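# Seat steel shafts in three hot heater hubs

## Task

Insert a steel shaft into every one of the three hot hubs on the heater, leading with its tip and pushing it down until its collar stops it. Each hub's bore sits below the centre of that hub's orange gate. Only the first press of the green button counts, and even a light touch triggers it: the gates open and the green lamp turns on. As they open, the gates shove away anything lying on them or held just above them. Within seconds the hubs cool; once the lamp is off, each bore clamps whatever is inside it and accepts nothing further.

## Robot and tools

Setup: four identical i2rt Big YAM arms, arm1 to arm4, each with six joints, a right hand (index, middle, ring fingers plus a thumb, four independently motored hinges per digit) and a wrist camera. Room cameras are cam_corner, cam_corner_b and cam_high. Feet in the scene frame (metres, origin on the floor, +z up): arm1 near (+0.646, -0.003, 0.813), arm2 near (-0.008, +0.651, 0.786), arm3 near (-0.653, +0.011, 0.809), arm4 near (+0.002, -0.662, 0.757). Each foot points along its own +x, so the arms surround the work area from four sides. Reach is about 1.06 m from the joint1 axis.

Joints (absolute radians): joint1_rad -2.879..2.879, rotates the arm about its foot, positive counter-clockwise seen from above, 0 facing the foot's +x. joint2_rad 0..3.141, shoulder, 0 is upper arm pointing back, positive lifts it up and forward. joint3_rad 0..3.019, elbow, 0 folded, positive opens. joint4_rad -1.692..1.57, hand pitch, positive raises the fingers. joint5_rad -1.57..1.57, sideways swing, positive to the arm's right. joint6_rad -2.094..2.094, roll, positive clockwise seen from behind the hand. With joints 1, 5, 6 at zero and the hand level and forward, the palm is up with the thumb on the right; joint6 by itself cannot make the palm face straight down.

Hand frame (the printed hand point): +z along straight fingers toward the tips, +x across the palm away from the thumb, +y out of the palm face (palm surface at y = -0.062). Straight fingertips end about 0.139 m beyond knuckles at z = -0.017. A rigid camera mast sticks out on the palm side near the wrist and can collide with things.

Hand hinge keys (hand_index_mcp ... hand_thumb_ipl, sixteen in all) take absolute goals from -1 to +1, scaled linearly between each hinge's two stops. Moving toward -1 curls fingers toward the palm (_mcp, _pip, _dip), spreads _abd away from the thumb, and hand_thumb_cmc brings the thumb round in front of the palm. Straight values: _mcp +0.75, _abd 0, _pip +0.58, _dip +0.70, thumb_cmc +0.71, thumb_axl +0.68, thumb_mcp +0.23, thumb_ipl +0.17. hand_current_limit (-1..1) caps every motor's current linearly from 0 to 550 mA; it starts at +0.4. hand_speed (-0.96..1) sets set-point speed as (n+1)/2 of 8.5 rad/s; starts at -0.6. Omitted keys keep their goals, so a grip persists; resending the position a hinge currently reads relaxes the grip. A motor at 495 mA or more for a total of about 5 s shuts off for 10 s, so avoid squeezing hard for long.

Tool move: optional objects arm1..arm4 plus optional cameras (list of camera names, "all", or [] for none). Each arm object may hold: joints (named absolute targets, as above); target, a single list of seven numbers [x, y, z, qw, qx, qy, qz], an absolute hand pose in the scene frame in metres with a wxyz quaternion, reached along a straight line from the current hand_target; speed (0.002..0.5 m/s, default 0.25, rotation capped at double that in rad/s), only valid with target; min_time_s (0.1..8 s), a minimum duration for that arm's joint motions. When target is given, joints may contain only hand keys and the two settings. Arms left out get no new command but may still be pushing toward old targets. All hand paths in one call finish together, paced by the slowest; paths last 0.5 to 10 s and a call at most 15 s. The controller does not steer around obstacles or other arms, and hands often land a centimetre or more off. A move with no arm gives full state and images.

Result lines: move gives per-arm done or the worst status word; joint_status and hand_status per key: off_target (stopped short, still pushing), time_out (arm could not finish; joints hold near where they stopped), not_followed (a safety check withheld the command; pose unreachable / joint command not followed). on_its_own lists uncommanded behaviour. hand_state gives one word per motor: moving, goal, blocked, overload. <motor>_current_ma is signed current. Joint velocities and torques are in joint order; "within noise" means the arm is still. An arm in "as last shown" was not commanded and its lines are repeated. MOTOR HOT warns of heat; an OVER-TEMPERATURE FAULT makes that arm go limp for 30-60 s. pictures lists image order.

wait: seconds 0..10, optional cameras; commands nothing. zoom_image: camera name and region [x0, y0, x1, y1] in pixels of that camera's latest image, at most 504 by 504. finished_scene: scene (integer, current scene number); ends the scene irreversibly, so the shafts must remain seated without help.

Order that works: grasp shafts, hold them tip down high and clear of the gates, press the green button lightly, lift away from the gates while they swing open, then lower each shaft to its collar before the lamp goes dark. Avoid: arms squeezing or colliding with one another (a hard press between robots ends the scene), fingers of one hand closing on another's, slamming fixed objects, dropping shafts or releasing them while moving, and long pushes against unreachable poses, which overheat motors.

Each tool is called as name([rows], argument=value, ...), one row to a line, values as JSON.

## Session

move()

zoom_image(camera="cam_high", region=[230, 60, 650, 430])

Scene clock: 0.00 s.
Joint torques (N m): no reading
Motor temperatures (°C): arm1=[32 24 31 27 28 25] | arm2=[28 32 33 24 26 25] | arm3=[29 30 28 27 24 24] | arm4=[31 30 32 28 27 24]
Heat: arm1: hottest joint1_rad 32 °C; arm2: hottest joint3_rad 33 °C; arm3: hottest joint2_rad 30 °C; arm4: hottest joint3_rad 32 °C.
Joint velocities: within noise
arm1.joint_positions: joint1_rad=+0.784 joint2_rad=+0.641 joint3_rad=+1.528 joint4_rad=-1.250 joint5_rad=-0.053 joint6_rad=+1.133 hand_index_mcp=+0.753 hand_index_abd=+0.000 hand_index_pip=+0.577 hand_index_dip=+0.696 hand_middle_mcp=+0.753 hand_middle_abd=+0.000 hand_middle_pip=+0.577 hand_middle_dip=+0.696 hand_ring_mcp=+0.753 hand_ring_abd=+0.000 hand_ring_pip=+0.577 hand_ring_dip=+0.696 hand_thumb_cmc=+0.714 hand_thumb_axl=+0.677 hand_thumb_mcp=+0.226 hand_thumb_ipl=+0.168 hand_current_limit=+0.400 hand_speed=-0.600
arm1.joint_status: not commanded
arm1.hand_state: goal,goal,goal,goal,goal,goal,goal,goal,goal,goal,goal,goal,goal,goal,goal,goal
arm1.index_mcp_current_ma: 0
arm1.index_abd_current_ma: 0
arm1.index_pip_current_ma: 0
arm1.index_dip_current_ma: 0
arm1.middle_mcp_current_ma: 0
arm1.middle_abd_current_ma: 0
arm1.middle_pip_current_ma: 0
arm1.middle_dip_current_ma: 0
arm1.ring_mcp_current_ma: 0
arm1.ring_abd_current_ma: 0
arm1.ring_pip_current_ma: 0
arm1.ring_dip_current_ma: 0
arm1.thumb_cmc_current_ma: 0
arm1.thumb_axl_current_ma: 0
arm1.thumb_mcp_current_ma: 0
arm1.thumb_ipl_current_ma: 0
arm1.hand_goal_index_mcp: 0.754
arm1.hand_goal_index_abd: 0.000
arm1.hand_goal_index_pip: 0.576
arm1.hand_goal_index_dip: 0.696
arm1.hand_goal_middle_mcp: 0.754
arm1.hand_goal_middle_abd: 0.000
arm1.hand_goal_middle_pip: 0.576
arm1.hand_goal_middle_dip: 0.696
arm1.hand_goal_ring_mcp: 0.754
arm1.hand_goal_ring_abd: 0.000
arm1.hand_goal_ring_pip: 0.576
arm1.hand_goal_ring_dip: 0.696
arm1.hand_goal_thumb_cmc: 0.714
arm1.hand_goal_thumb_axl: 0.678
arm1.hand_goal_thumb_mcp: 0.226
arm1.hand_goal_thumb_ipl: 0.168
arm1.hand: x=+0.4139 y=-0.1025 z=+1.4460 quat_wxyz=(-0.559, -0.466, +0.677, -0.110) (m; scene frame)
arm1.hand_target: x=+0.4171 y=-0.0995 z=+1.4557 quat_wxyz=(-0.568, -0.463, +0.671, -0.111) (m; scene frame)
arm1.hand_status: not commanded
arm2.joint_positions: joint1_rad=+0.438 joint2_rad=+0.585 joint3_rad=+1.363 joint4_rad=-1.306 joint5_rad=+0.031 joint6_rad=+1.215 hand_index_mcp=+0.753 hand_index_abd=+0.000 hand_index_pip=+0.577 hand_index_dip=+0.696 hand_middle_mcp=+0.753 hand_middle_abd=+0.000 hand_middle_pip=+0.577 hand_middle_dip=+0.696 hand_ring_mcp=+0.753 hand_ring_abd=+0.000 hand_ring_pip=+0.577 hand_ring_dip=+0.696 hand_thumb_cmc=+0.714 hand_thumb_axl=+0.677 hand_thumb_mcp=+0.226 hand_thumb_ipl=+0.168 hand_current_limit=+0.400 hand_speed=-0.600
arm2.joint_status: not commanded
arm2.hand_state: goal,goal,goal,goal,goal,goal,goal,goal,goal,goal,goal,goal,goal,goal,goal,goal
arm2.index_mcp_current_ma: 0
arm2.index_abd_current_ma: 0
arm2.index_pip_current_ma: 0
arm2.index_dip_current_ma: 0
arm2.middle_mcp_current_ma: 0
arm2.middle_abd_current_ma: 0
arm2.middle_pip_current_ma: 0
arm2.middle_dip_current_ma: 0
arm2.ring_mcp_current_ma: 0
arm2.ring_abd_current_ma: 0
arm2.ring_pip_current_ma: 0
arm2.ring_dip_current_ma: 0
arm2.thumb_cmc_current_ma: 0
arm2.thumb_axl_current_ma: 0
arm2.thumb_mcp_current_ma: 0
arm2.thumb_ipl_current_ma: 0
arm2.hand_goal_index_mcp: 0.754
arm2.hand_goal_index_abd: 0.000
arm2.hand_goal_index_pip: 0.576
arm2.hand_goal_index_dip: 0.696
arm2.hand_goal_middle_mcp: 0.754
arm2.hand_goal_middle_abd: 0.000
arm2.hand_goal_middle_pip: 0.576
arm2.hand_goal_middle_dip: 0.696
arm2.hand_goal_ring_mcp: 0.754
arm2.hand_goal_ring_abd: 0.000
arm2.hand_goal_ring_pip: 0.576
arm2.hand_goal_ring_dip: 0.696
arm2.hand_goal_thumb_cmc: 0.714
arm2.hand_goal_thumb_axl: 0.678
arm2.hand_goal_thumb_mcp: 0.226
arm2.hand_goal_thumb_ipl: 0.168
arm2.hand: x=+0.0083 y=+0.3963 z=+1.3315 quat_wxyz=(+0.336, +0.805, -0.327, +0.364) (m; scene frame)
arm2.hand_target: x=+0.0070 y=+0.3986 z=+1.3408 quat_wxyz=(+0.342, +0.800, -0.325, +0.371) (m; scene frame)
arm2.hand_status: not commanded
arm3.joint_positions: joint1_rad=+0.182 joint2_rad=+0.619 joint3_rad=+1.386 joint4_rad=-1.254 joint5_rad=-0.061 joint6_rad=+1.176 hand_index_mcp=+0.753 hand_index_abd=+0.000 hand_index_pip=+0.577 hand_index_dip=+0.696 hand_middle_mcp=+0.753 hand_middle_abd=+0.000 hand_middle_pip=+0.577 hand_middle_dip=+0.696 hand_ring_mcp=+0.753 hand_ring_abd=+0.000 hand_ring_pip=+0.577 hand_ring_dip=+0.696 hand_thumb_cmc=+0.714 hand_thumb_axl=+0.677 hand_thumb_mcp=+0.226 hand_thumb_ipl=+0.168 hand_current_limit=+0.400 hand_speed=-0.600
arm3.joint_status: not commanded
arm3.hand_state: goal,goal,goal,goal,goal,goal,goal,goal,goal,goal,goal,goal,goal,goal,goal,goal
arm3.index_mcp_current_ma: 0
arm3.index_abd_current_ma: 0
arm3.index_pip_current_ma: 0
arm3.index_dip_current_ma: 0
arm3.middle_mcp_current_ma: 0
arm3.middle_abd_current_ma: 0
arm3.middle_pip_current_ma: 0
arm3.middle_dip_current_ma: 0
arm3.ring_mcp_current_ma: 0
arm3.ring_abd_current_ma: 0
arm3.ring_pip_current_ma: 0
arm3.ring_dip_current_ma: 0
arm3.thumb_cmc_current_ma: 0
arm3.thumb_axl_current_ma: 0
arm3.thumb_mcp_current_ma: 0
arm3.thumb_ipl_current_ma: 0
arm3.hand_goal_index_mcp: 0.754
arm3.hand_goal_index_abd: 0.000
arm3.hand_goal_index_pip: 0.576
arm3.hand_goal_index_dip: 0.696
arm3.hand_goal_middle_mcp: 0.754
arm3.hand_goal_middle_abd: 0.000
arm3.hand_goal_middle_pip: 0.576
arm3.hand_goal_middle_dip: 0.696
arm3.hand_goal_ring_mcp: 0.754
arm3.hand_goal_ring_abd: 0.000
arm3.hand_goal_ring_pip: 0.576
arm3.hand_goal_ring_dip: 0.696
arm3.hand_goal_thumb_cmc: 0.714
arm3.hand_goal_thumb_axl: 0.678
arm3.hand_goal_thumb_mcp: 0.226
arm3.hand_goal_thumb_ipl: 0.168
arm3.hand: x=-0.3827 y=-0.0288 z=+1.3692 quat_wxyz=(+0.026, +0.820, +0.251, +0.514) (m; scene frame)
arm3.hand_target: x=-0.3853 y=-0.0294 z=+1.3785 quat_wxyz=(+0.027, +0.815, +0.249, +0.522) (m; scene frame)
arm3.hand_status: not commanded
arm4.joint_positions: joint1_rad=+0.332 joint2_rad=+0.633 joint3_rad=+1.333 joint4_rad=-1.379 joint5_rad=+0.009 joint6_rad=+0.987 hand_index_mcp=+0.753 hand_index_abd=+0.000 hand_index_pip=+0.577 hand_index_dip=+0.696 hand_middle_mcp=+0.753 hand_middle_abd=+0.000 hand_middle_pip=+0.577 hand_middle_dip=+0.696 hand_ring_mcp=+0.753 hand_ring_abd=+0.000 hand_ring_pip=+0.577 hand_ring_dip=+0.696 hand_thumb_cmc=+0.714 hand_thumb_axl=+0.677 hand_thumb_mcp=+0.226 hand_thumb_ipl=+0.168 hand_current_limit=+0.400 hand_speed=-0.600
arm4.joint_status: not commanded
arm4.hand_state: goal,goal,goal,goal,goal,goal,goal,goal,goal,goal,goal,goal,goal,goal,goal,goal
arm4.index_mcp_current_ma: 0
arm4.index_abd_current_ma: 0
arm4.index_pip_current_ma: 0
arm4.index_dip_current_ma: 0
arm4.middle_mcp_current_ma: 0
arm4.middle_abd_current_ma: 0
arm4.middle_pip_current_ma: 0
arm4.middle_dip_current_ma: 0
arm4.ring_mcp_current_ma: 0
arm4.ring_abd_current_ma: 0
arm4.ring_pip_current_ma: 0
arm4.ring_dip_current_ma: 0
arm4.thumb_cmc_current_ma: 0
arm4.thumb_axl_current_ma: 0
arm4.thumb_mcp_current_ma: 0
arm4.thumb_ipl_current_ma: 0
arm4.hand_goal_index_mcp: 0.754
arm4.hand_goal_index_abd: 0.000
arm4.hand_goal_index_pip: 0.576
arm4.hand_goal_index_dip: 0.696
arm4.hand_goal_middle_mcp: 0.754
arm4.hand_goal_middle_abd: 0.000
arm4.hand_goal_middle_pip: 0.576
arm4.hand_goal_middle_dip: 0.696
arm4.hand_goal_ring_mcp: 0.754
arm4.hand_goal_ring_abd: 0.000
arm4.hand_goal_ring_pip: 0.576
arm4.hand_goal_ring_dip: 0.696
arm4.hand_goal_thumb_cmc: 0.714
arm4.hand_goal_thumb_axl: 0.678
arm4.hand_goal_thumb_mcp: 0.226
arm4.hand_goal_thumb_ipl: 0.168
arm4.hand: x=+0.0076 y=-0.3856 z=+1.2768 quat_wxyz=(-0.247, +0.313, +0.848, +0.348) (m; scene frame)
arm4.hand_target: x=+0.0080 y=-0.3876 z=+1.2893 quat_wxyz=(-0.254, +0.311, +0.843, +0.358) (m; scene frame)
arm4.hand_status: not commanded
pictures: arm1_cam_wrist, arm2_cam_wrist, arm3_cam_wrist, arm4_cam_wrist, cam_corner, cam_corner_b, cam_high
camera_calibration:
arm1_cam_wrist: T_world_to_cam=[[-0.555162, 0.703539, -0.443653, 0.983604], [0.82754, 0.520771, -0.209703, -0.0531979], [0.0835077, -0.48356, -0.871319, 1.29451], [0, 0, 0, 1]] pos_world=[0.481982, -0.0383276, 1.55315]
arm2_cam_wrist: T_world_to_cam=[[-0.880701, -0.182165, -0.437243, 0.697848], [-0.174262, 0.982959, -0.0585218, -0.374464], [0.440453, 0.0246547, -0.897437, 1.29821], [0, 0, 0, 1]] pos_world=[-0.0224583, 0.463199, 1.44828]
arm3_cam_wrist: T_world_to_cam=[[0.00592081, -0.88121, -0.472688, 0.662094], [-0.988433, 0.0664764, -0.13631, -0.245763], [0.15154, 0.468028, -0.870624, 1.38266], [0, 0, 0, 1]] pos_world=[-0.45637, -0.0473444, 1.48324]
arm4_cam_wrist: T_world_to_cam=[[0.974669, 0.0504933, -0.217877, 0.3215], [0.0693612, -0.994392, 0.0798345, -0.554764], [-0.212624, -0.0929245, -0.972706, 1.32581], [0, 0, 0, 1]] pos_world=[0.00702218, -0.444686, 1.40396]

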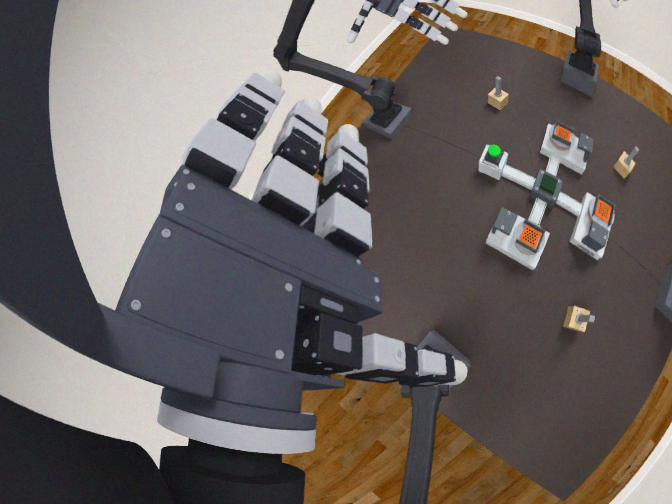

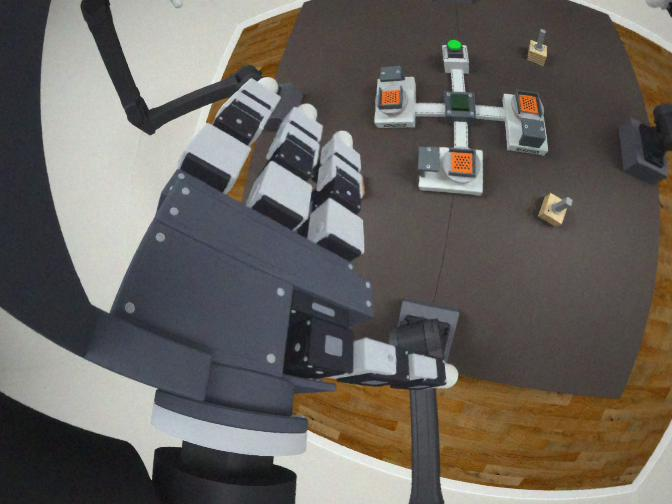

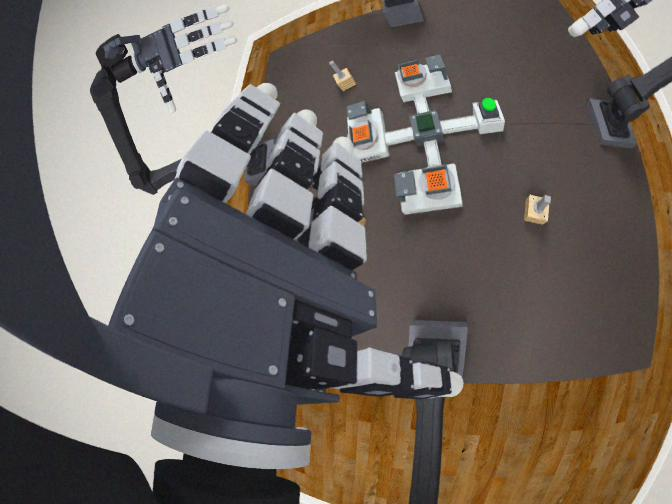

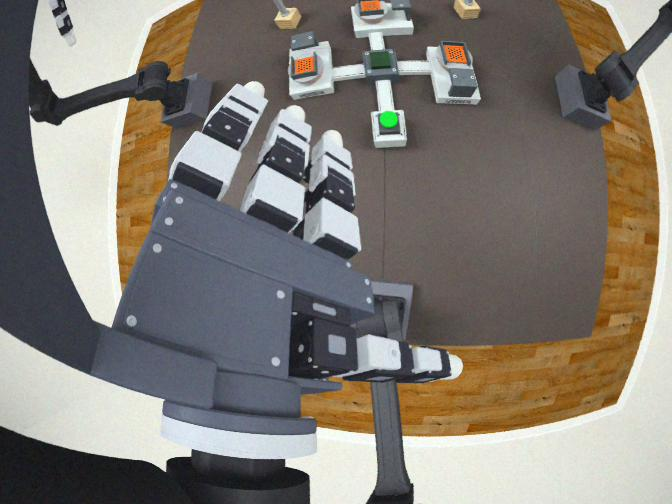

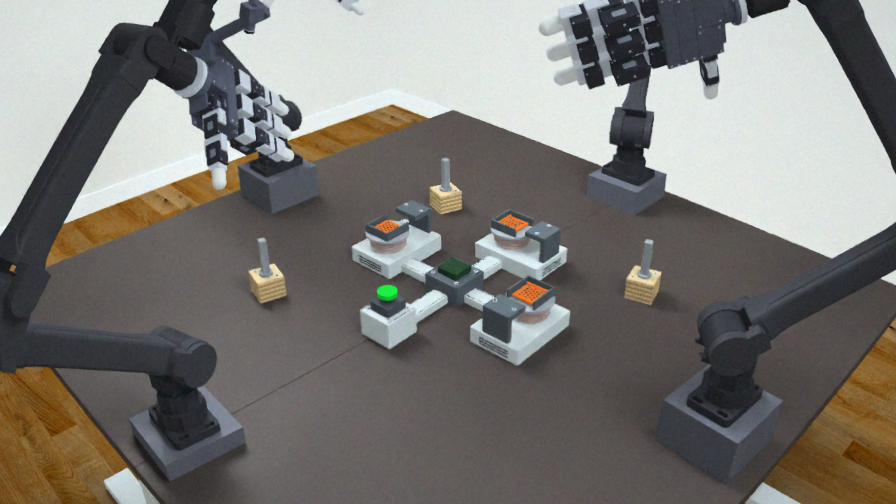

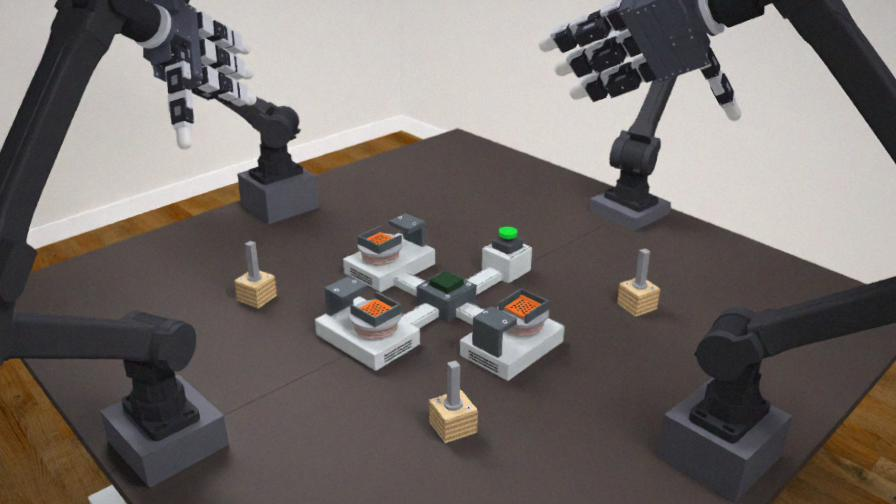

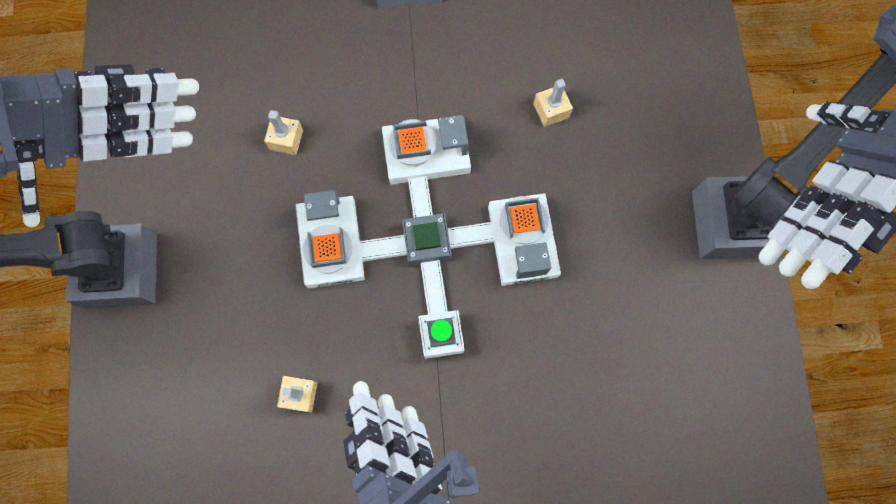

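Scaled by 1.200 from the camera's 896x504 image, which has a finer 1280x720 frame.

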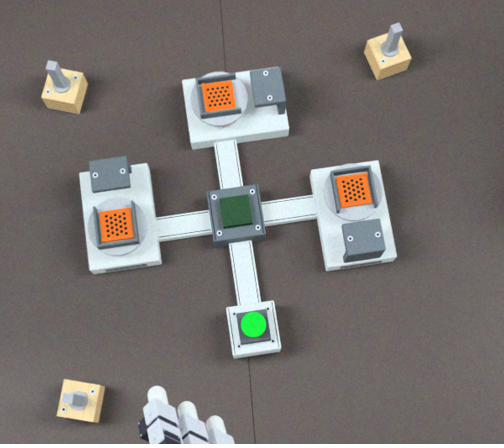

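zoom_image(camera="cam_high", region=[245, 95, 325, 165])

zoom_image(camera="cam_high", region=[515, 65, 595, 135])

zoom_image(camera="cam_high", region=[260, 355, 340, 425])

Scaled by 6.300 from the camera's 896x504 image, which has a finer 1280x720 frame.

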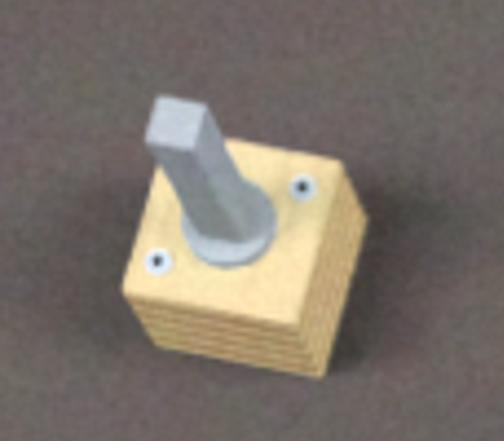

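Scaled by 6.300 from the camera's 896x504 image, which has a finer 1280x720 frame.

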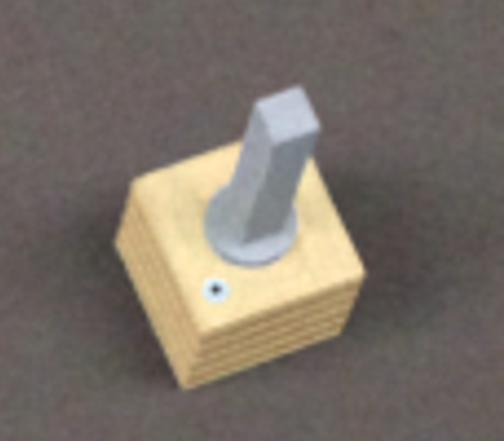

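Scaled by 6.300 from the camera's 896x504 image, which has a finer 1280x720 frame.

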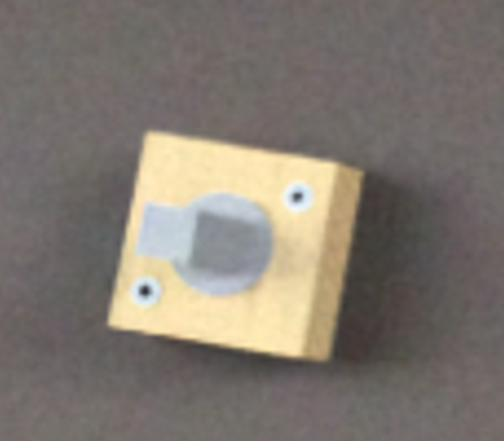

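move(arm1={"target": [0.272, 0.382, 1.06, 0, -0.1478, 0.9890, 0], "speed": 0.3, "joints": {"hand_index_abd": 0.12, "hand_middle_abd": -0.12}}, arm2={"target": [-0.3675, 0.276, 1.06, 0, 0.5913, -0.8064, 0], "speed": 0.3, "joints": {"hand_index_abd": 0.12, "hand_middle_abd": -0.12}}, arm3={"target": [-0.288, -0.359, 1.06, 0, 0.9925, -0.1219, 0], "speed": 0.3, "joints": {"hand_index_abd": 0.12, "hand_middle_abd": -0.12}}, arm4={"target": [0.078, -0.20, 1.03, 0, 0.7071, 0.7071, 0], "speed": 0.3, "joints": {"hand_middle_mcp": 0.3, "hand_ring_mcp": 0.3, "hand_middle_pip": 0.0, "hand_ring_pip": 0.0}}, cameras=["all"])

zoom_image(camera="arm1_cam_wrist", region=[240, 30, 380, 165])

zoom_image(camera="arm2_cam_wrist", region=[240, 30, 380, 165])

zoom_image(camera="arm3_cam_wrist", region=[240, 30, 380, 165])

Scene clock: 6.30 s.
Joint torques (N m): arm1=[0.21 -10.75 13.12 0.36 0.2 0.05] | arm2=[-0.26 -12.1 13.22 -0.35 0.17 0.11] | arm3=[1.67 -15.27 12.23 -0.02 0.24 0.05] | arm4=[-3.31 -10.4 11.81 -0.69 0.15 0.11]
Motor temperatures (°C): arm1=[32 24 32 27 28 25] | arm2=[28 33 34 24 26 25] | arm3=[29 30 29 28 24 24] | arm4=[31 30 33 29 27 24]
Heat: arm1: hottest joint1_rad 32 °C; arm2: hottest joint3_rad 34 °C; arm3: hottest joint2_rad 30 °C; arm4: hottest joint3_rad 33 °C.
move: arm1 off_target; arm2 off_target; arm3 off_target; arm4 off_target
Joint velocities: within noise
arm1.joint_positions: joint1_rad=-0.618 joint2_rad=+1.558 joint3_rad=+1.495 joint4_rad=-1.534 joint5_rad=+0.003 joint6_rad=+0.597 hand_index_mcp=+0.754 hand_index_abd=+0.121 hand_index_pip=+0.577 hand_index_dip=+0.696 hand_middle_mcp=+0.754 hand_middle_abd=-0.116 hand_middle_pip=+0.577 hand_middle_dip=+0.696 hand_ring_mcp=+0.754 hand_ring_abd=+0.001 hand_ring_pip=+0.577 hand_ring_dip=+0.696 hand_thumb_cmc=+0.715 hand_thumb_axl=+0.677 hand_thumb_mcp=+0.223 hand_thumb_ipl=+0.168 hand_current_limit=+0.400 hand_speed=-0.600
arm1.joint_status: all done
arm1.hand_state: goal,goal,goal,goal,goal,goal,goal,goal,goal,goal,goal,goal,goal,goal,goal,goal
arm1.index_mcp_current_ma: 0
arm1.index_abd_current_ma: 0
arm1.index_pip_current_ma: 0
arm1.index_dip_current_ma: 0
arm1.middle_mcp_current_ma: 0
arm1.middle_abd_current_ma: 1
arm1.middle_pip_current_ma: 0
arm1.middle_dip_current_ma: 0
arm1.ring_mcp_current_ma: 0
arm1.ring_abd_current_ma: 0
arm1.ring_pip_current_ma: 0
arm1.ring_dip_current_ma: 0
arm1.thumb_cmc_current_ma: 0
arm1.thumb_axl_current_ma: 0
arm1.thumb_mcp_current_ma: -1
arm1.thumb_ipl_current_ma: 0
arm1.hand_goal_index_mcp: 0.754
arm1.hand_goal_index_abd: 0.120
arm1.hand_goal_index_pip: 0.576
arm1.hand_goal_index_dip: 0.696
arm1.hand_goal_middle_mcp: 0.754
arm1.hand_goal_middle_abd: -0.120
arm1.hand_goal_middle_pip: 0.576
arm1.hand_goal_middle_dip: 0.696
arm1.hand_goal_ring_mcp: 0.754
arm1.hand_goal_ring_abd: 0.000
arm1.hand_goal_ring_pip: 0.576
arm1.hand_goal_ring_dip: 0.696
arm1.hand_goal_thumb_cmc: 0.714
arm1.hand_goal_thumb_axl: 0.678
arm1.hand_goal_thumb_mcp: 0.226
arm1.hand_goal_thumb_ipl: 0.168
arm1.hand: x=+0.2798 y=+0.3707 z=+1.0466 quat_wxyz=(+0.011, -0.155, +0.988, -0.013) (m; scene frame)
arm1.hand_target: x=+0.2726 y=+0.3816 z=+1.0600 quat_wxyz=(+0.000, -0.148, +0.989, +0.000) (m; scene frame)
arm1.hand_status: off_target (0.019 m and 2.1 deg from the pose sent, 0.636 m and 84.8 deg at the start; a joint's target at an end of its range on 19 of 103 steps)
arm2.joint_positions: joint1_rad=-0.612 joint2_rad=+1.636 joint3_rad=+1.674 joint4_rad=-1.615 joint5_rad=-0.001 joint6_rad=+1.276 hand_index_mcp=+0.754 hand_index_abd=+0.120 hand_index_pip=+0.577 hand_index_dip=+0.696 hand_middle_mcp=+0.755 hand_middle_abd=-0.117 hand_middle_pip=+0.577 hand_middle_dip=+0.696 hand_ring_mcp=+0.754 hand_ring_abd=+0.001 hand_ring_pip=+0.577 hand_ring_dip=+0.696 hand_thumb_cmc=+0.714 hand_thumb_axl=+0.677 hand_thumb_mcp=+0.223 hand_thumb_ipl=+0.168 hand_current_limit=+0.400 hand_speed=-0.600
arm2.joint_status: all done
arm2.hand_state: goal,goal,goal,goal,goal,goal,goal,goal,goal,goal,goal,goal,goal,goal,goal,goal
arm2.index_mcp_current_ma: 0
arm2.index_abd_current_ma: 0
arm2.index_pip_current_ma: 0
arm2.index_dip_current_ma: 0
arm2.middle_mcp_current_ma: 0
arm2.middle_abd_current_ma: 0
arm2.middle_pip_current_ma: 0
arm2.middle_dip_current_ma: 0
arm2.ring_mcp_current_ma: 0
arm2.ring_abd_current_ma: 0
arm2.ring_pip_current_ma: 0
arm2.ring_dip_current_ma: 0
arm2.thumb_cmc_current_ma: 0
arm2.thumb_axl_current_ma: 0
arm2.thumb_mcp_current_ma: 0
arm2.thumb_ipl_current_ma: 0
arm2.hand_goal_index_mcp: 0.754
arm2.hand_goal_index_abd: 0.120
arm2.hand_goal_index_pip: 0.576
arm2.hand_goal_index_dip: 0.696
arm2.hand_goal_middle_mcp: 0.754
arm2.hand_goal_middle_abd: -0.120
arm2.hand_goal_middle_pip: 0.576
arm2.hand_goal_middle_dip: 0.696
arm2.hand_goal_ring_mcp: 0.754
arm2.hand_goal_ring_abd: 0.000
arm2.hand_goal_ring_pip: 0.576
arm2.hand_goal_ring_dip: 0.696
arm2.hand_goal_thumb_cmc: 0.714
arm2.hand_goal_thumb_axl: 0.678
arm2.hand_goal_thumb_mcp: 0.226
arm2.hand_goal_thumb_ipl: 0.168
arm2.hand: x=-0.3571 y=+0.2807 z=+1.0501 quat_wxyz=(-0.010, +0.599, -0.801, -0.002) (m; scene frame)
arm2.hand_target: x=-0.3673 y=+0.2765 z=+1.0599 quat_wxyz=(+0.000, +0.591, -0.806, +0.000) (m; scene frame)
arm2.hand_status: off_target (0.015 m and 1.6 deg from the pose sent, 0.479 m and 84.7 deg at the start)
arm3.joint_positions: joint1_rad=-0.594 joint2_rad=+1.620 joint3_rad=+1.590 joint4_rad=-1.551 joint5_rad=+0.003 joint6_rad=+1.189 hand_index_mcp=+0.754 hand_index_abd=+0.120 hand_index_pip=+0.577 hand_index_dip=+0.696 hand_middle_mcp=+0.754 hand_middle_abd=-0.117 hand_middle_pip=+0.577 hand_middle_dip=+0.696 hand_ring_mcp=+0.754 hand_ring_abd=+0.001 hand_ring_pip=+0.577 hand_ring_dip=+0.696 hand_thumb_cmc=+0.714 hand_thumb_axl=+0.677 hand_thumb_mcp=+0.224 hand_thumb_ipl=+0.168 hand_current_limit=+0.400 hand_speed=-0.600
arm3.joint_status: all done
arm3.hand_state: goal,goal,goal,goal,goal,goal,goal,goal,goal,goal,goal,goal,goal,goal,goal,goal
arm3.index_mcp_current_ma: 0
arm3.index_abd_current_ma: 0
arm3.index_pip_current_ma: 0
arm3.index_dip_current_ma: 0
arm3.middle_mcp_current_ma: 0
arm3.middle_abd_current_ma: 0
arm3.middle_pip_current_ma: 0
arm3.middle_dip_current_ma: 0
arm3.ring_mcp_current_ma: 0
arm3.ring_abd_current_ma: 0
arm3.ring_pip_current_ma: 0
arm3.ring_dip_current_ma: 0
arm3.thumb_cmc_current_ma: 0
arm3.thumb_axl_current_ma: 0
arm3.thumb_mcp_current_ma: -1
arm3.thumb_ipl_current_ma: 0
arm3.hand_goal_index_mcp: 0.754
arm3.hand_goal_index_abd: 0.120
arm3.hand_goal_index_pip: 0.576
arm3.hand_goal_index_dip: 0.696
arm3.hand_goal_middle_mcp: 0.754
arm3.hand_goal_middle_abd: -0.120
arm3.hand_goal_middle_pip: 0.576
arm3.hand_goal_middle_dip: 0.696
arm3.hand_goal_ring_mcp: 0.754
arm3.hand_goal_ring_abd: 0.000
arm3.hand_goal_ring_pip: 0.576
arm3.hand_goal_ring_dip: 0.696
arm3.hand_goal_thumb_cmc: 0.714
arm3.hand_goal_thumb_axl: 0.678
arm3.hand_goal_thumb_mcp: 0.226
arm3.hand_goal_thumb_ipl: 0.168
arm3.hand: x=-0.2919 y=-0.3489 z=+1.0481 quat_wxyz=(-0.007, +0.994, -0.112, -0.010) (m; scene frame)
arm3.hand_target: x=-0.2884 y=-0.3588 z=+1.0599 quat_wxyz=(+0.000, +0.993, -0.122, +0.000) (m; scene frame)
arm3.hand_status: off_target (0.016 m and 1.8 deg from the pose sent, 0.462 m and 76.8 deg at the start)
arm4.joint_positions: joint1_rad=+0.072 joint2_rad=+1.580 joint3_rad=+1.582 joint4_rad=-1.594 joint5_rad=-0.008 joint6_rad=+1.563 hand_index_mcp=+0.755 hand_index_abd=+0.000 hand_index_pip=+0.577 hand_index_dip=+0.696 hand_middle_mcp=+0.314 hand_middle_abd=+0.000 hand_middle_pip=+0.007 hand_middle_dip=+0.696 hand_ring_mcp=+0.312 hand_ring_abd=+0.000 hand_ring_pip=+0.007 hand_ring_dip=+0.696 hand_thumb_cmc=+0.715 hand_thumb_axl=+0.677 hand_thumb_mcp=+0.223 hand_thumb_ipl=+0.168 hand_current_limit=+0.400 hand_speed=-0.600
arm4.joint_status: all done
arm4.hand_state: goal,goal,goal,goal,goal,goal,goal,goal,goal,goal,goal,goal,goal,goal,goal,goal
arm4.index_mcp_current_ma: 0
arm4.index_abd_current_ma: 0
arm4.index_pip_current_ma: 0
arm4.index_dip_current_ma: 0
arm4.middle_mcp_current_ma: 4
arm4.middle_abd_current_ma: 0
arm4.middle_pip_current_ma: 1
arm4.middle_dip_current_ma: 0
arm4.ring_mcp_current_ma: 3
arm4.ring_abd_current_ma: 0
arm4.ring_pip_current_ma: 1
arm4.ring_dip_current_ma: 0
arm4.thumb_cmc_current_ma: 0
arm4.thumb_axl_current_ma: 0
arm4.thumb_mcp_current_ma: 0
arm4.thumb_ipl_current_ma: 0
arm4.hand_goal_index_mcp: 0.754
arm4.hand_goal_index_abd: 0.000
arm4.hand_goal_index_pip: 0.576
arm4.hand_goal_index_dip: 0.696
arm4.hand_goal_middle_mcp: 0.300
arm4.hand_goal_middle_abd: 0.000
arm4.hand_goal_middle_pip: 0.000
arm4.hand_goal_middle_dip: 0.696
arm4.hand_goal_ring_mcp: 0.300
arm4.hand_goal_ring_abd: 0.000
arm4.hand_goal_ring_pip: 0.000
arm4.hand_goal_ring_dip: 0.696
arm4.hand_goal_thumb_cmc: 0.714
arm4.hand_goal_thumb_axl: 0.678
arm4.hand_goal_thumb_mcp: 0.226
arm4.hand_goal_thumb_ipl: 0.168
arm4.hand: x=+0.0747 y=-0.2102 z=+1.0159 quat_wxyz=(+0.011, +0.697, +0.717, -0.009) (m; scene frame)
arm4.hand_target: x=+0.0780 y=-0.2007 z=+1.0298 quat_wxyz=(+0.000, +0.707, +0.707, +0.000) (m; scene frame)
arm4.hand_status: off_target (0.018 m and 2.3 deg from the pose sent, 0.317 m and 69.6 deg at the start)
pictures: arm1_cam_wrist, arm2_cam_wrist, arm3_cam_wrist, arm4_cam_wrist, cam_corner, cam_corner_b, cam_high
camera_calibration:
arm1_cam_wrist: T_world_to_cam=[[0.542493, 0.838386, -0.0530057, -0.366965], [0.484474, -0.260693, 0.835059, -0.980238], [0.686284, -0.478694, -0.547601, 0.677265], [0, 0, 0, 1]] pos_world=[0.209181, 0.376319, 1.16998]
arm2_cam_wrist: T_world_to_cam=[[-0.406927, 0.912881, -0.0325482, -0.331188], [0.523912, 0.262432, 0.810337, -0.801824], [0.748283, 0.312696, -0.585059, 0.910655], [0, 0, 0, 1]] pos_world=[-0.396112, 0.228001, 1.17175]
arm3_cam_wrist: T_world_to_cam=[[-0.897117, -0.440884, -0.0283408, -0.348039], [-0.294878, 0.549784, 0.781527, -0.769467], [-0.328981, 0.709478, -0.623227, 0.923916], [0, 0, 0, 1]] pos_world=[-0.235179, -0.385902, 1.16731]
arm4_cam_wrist: T_world_to_cam=[[0.640406, -0.766868, 0.0423413, -0.220916], [-0.465914, -0.344073, 0.815192, -0.934533], [-0.610576, -0.541782, -0.577641, 0.636641], [0, 0, 0, 1]] pos_world=[0.094782, -0.14604, 1.13893]

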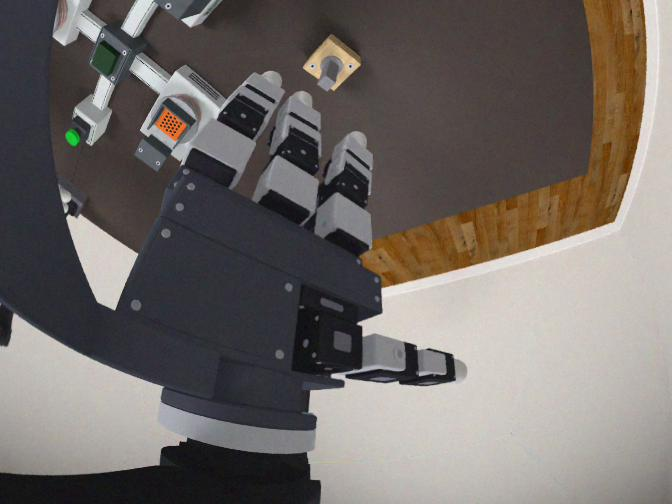

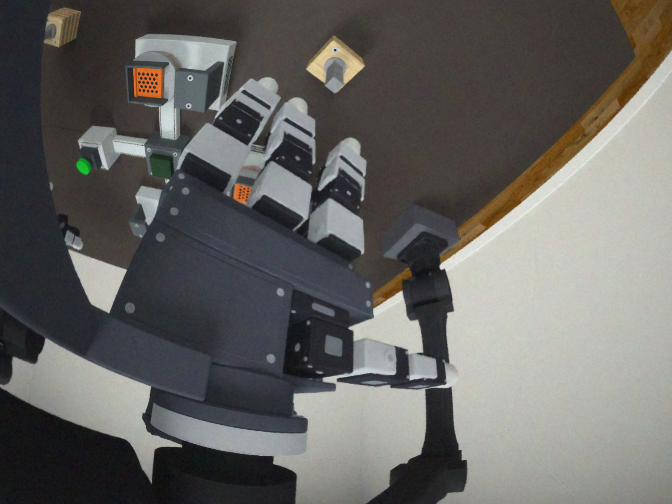

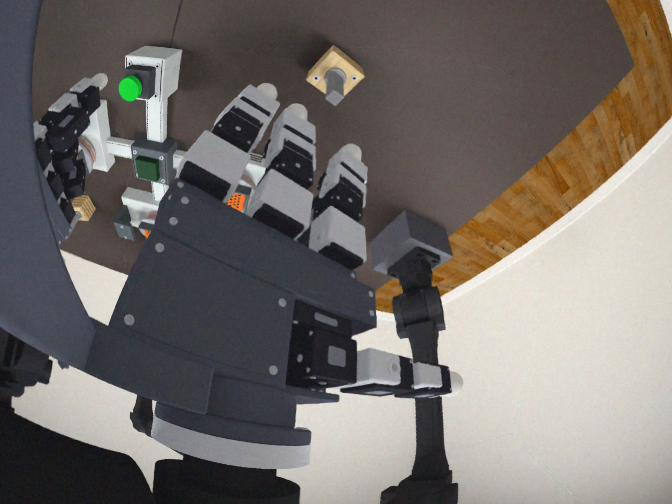

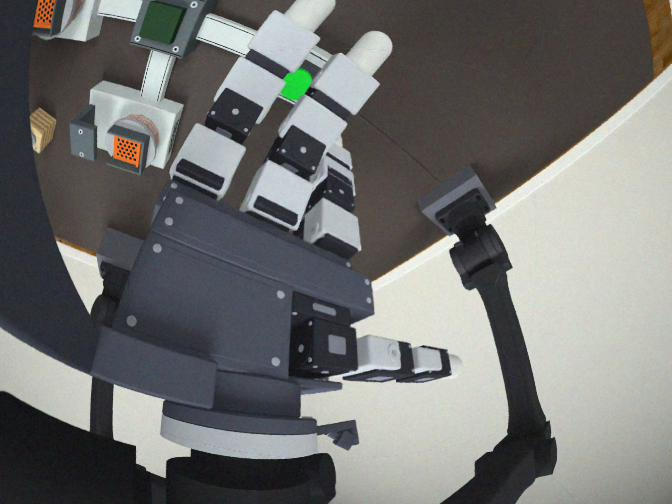

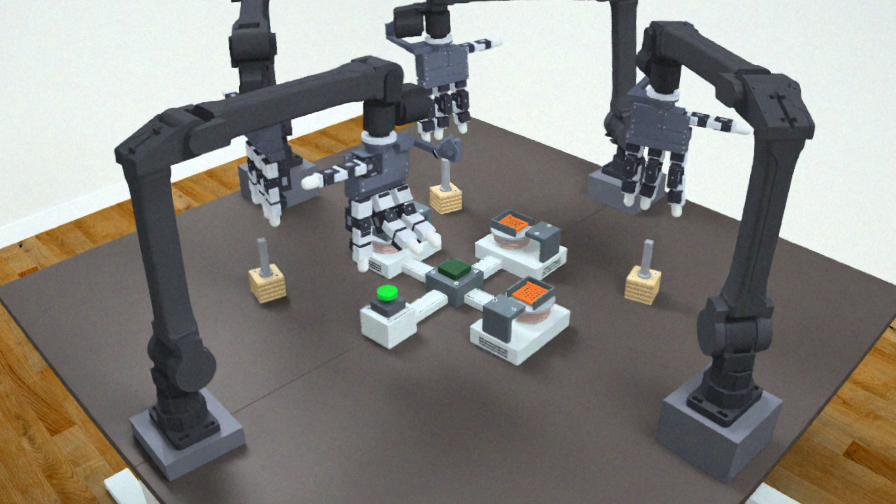

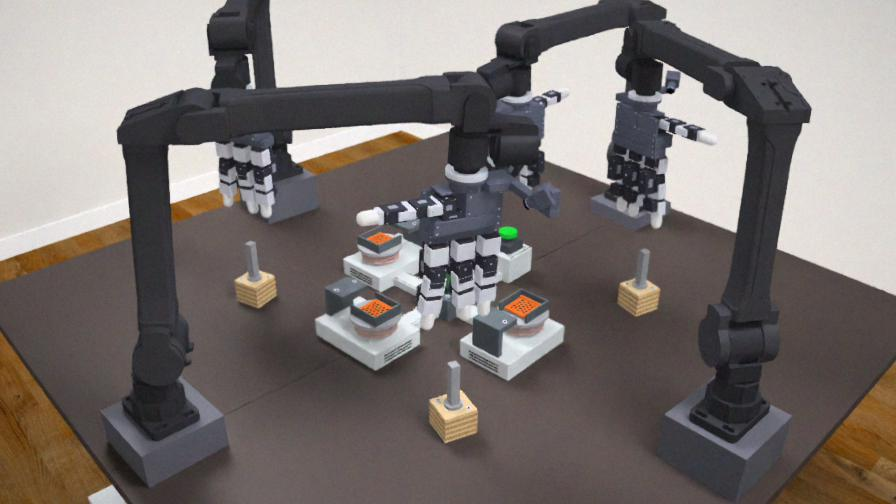

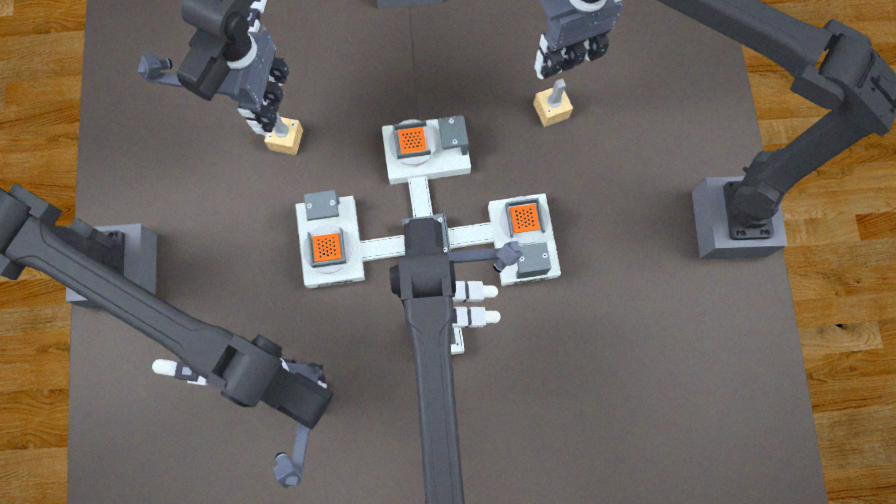

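Scaled by 3.600 from the camera's 672x504 image, which has a finer 960x720 frame.

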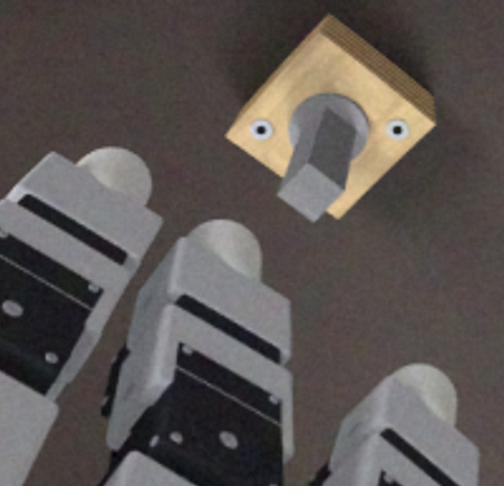

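Scaled by 3.600 from the camera's 672x504 image, which has a finer 960x720 frame.

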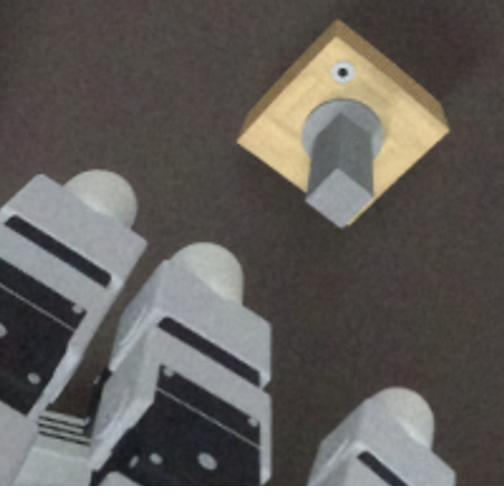

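Scaled by 3.600 from the camera's 672x504 image, which has a finer 960x720 frame.

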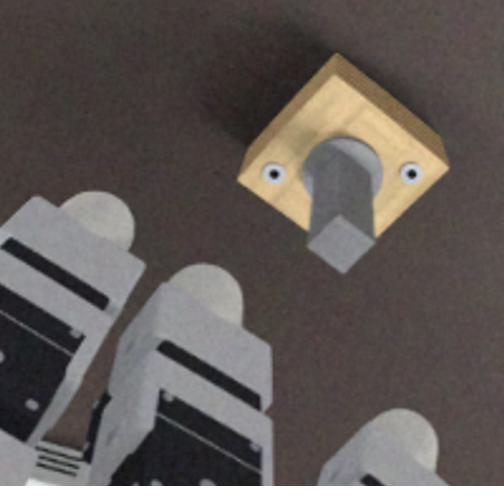

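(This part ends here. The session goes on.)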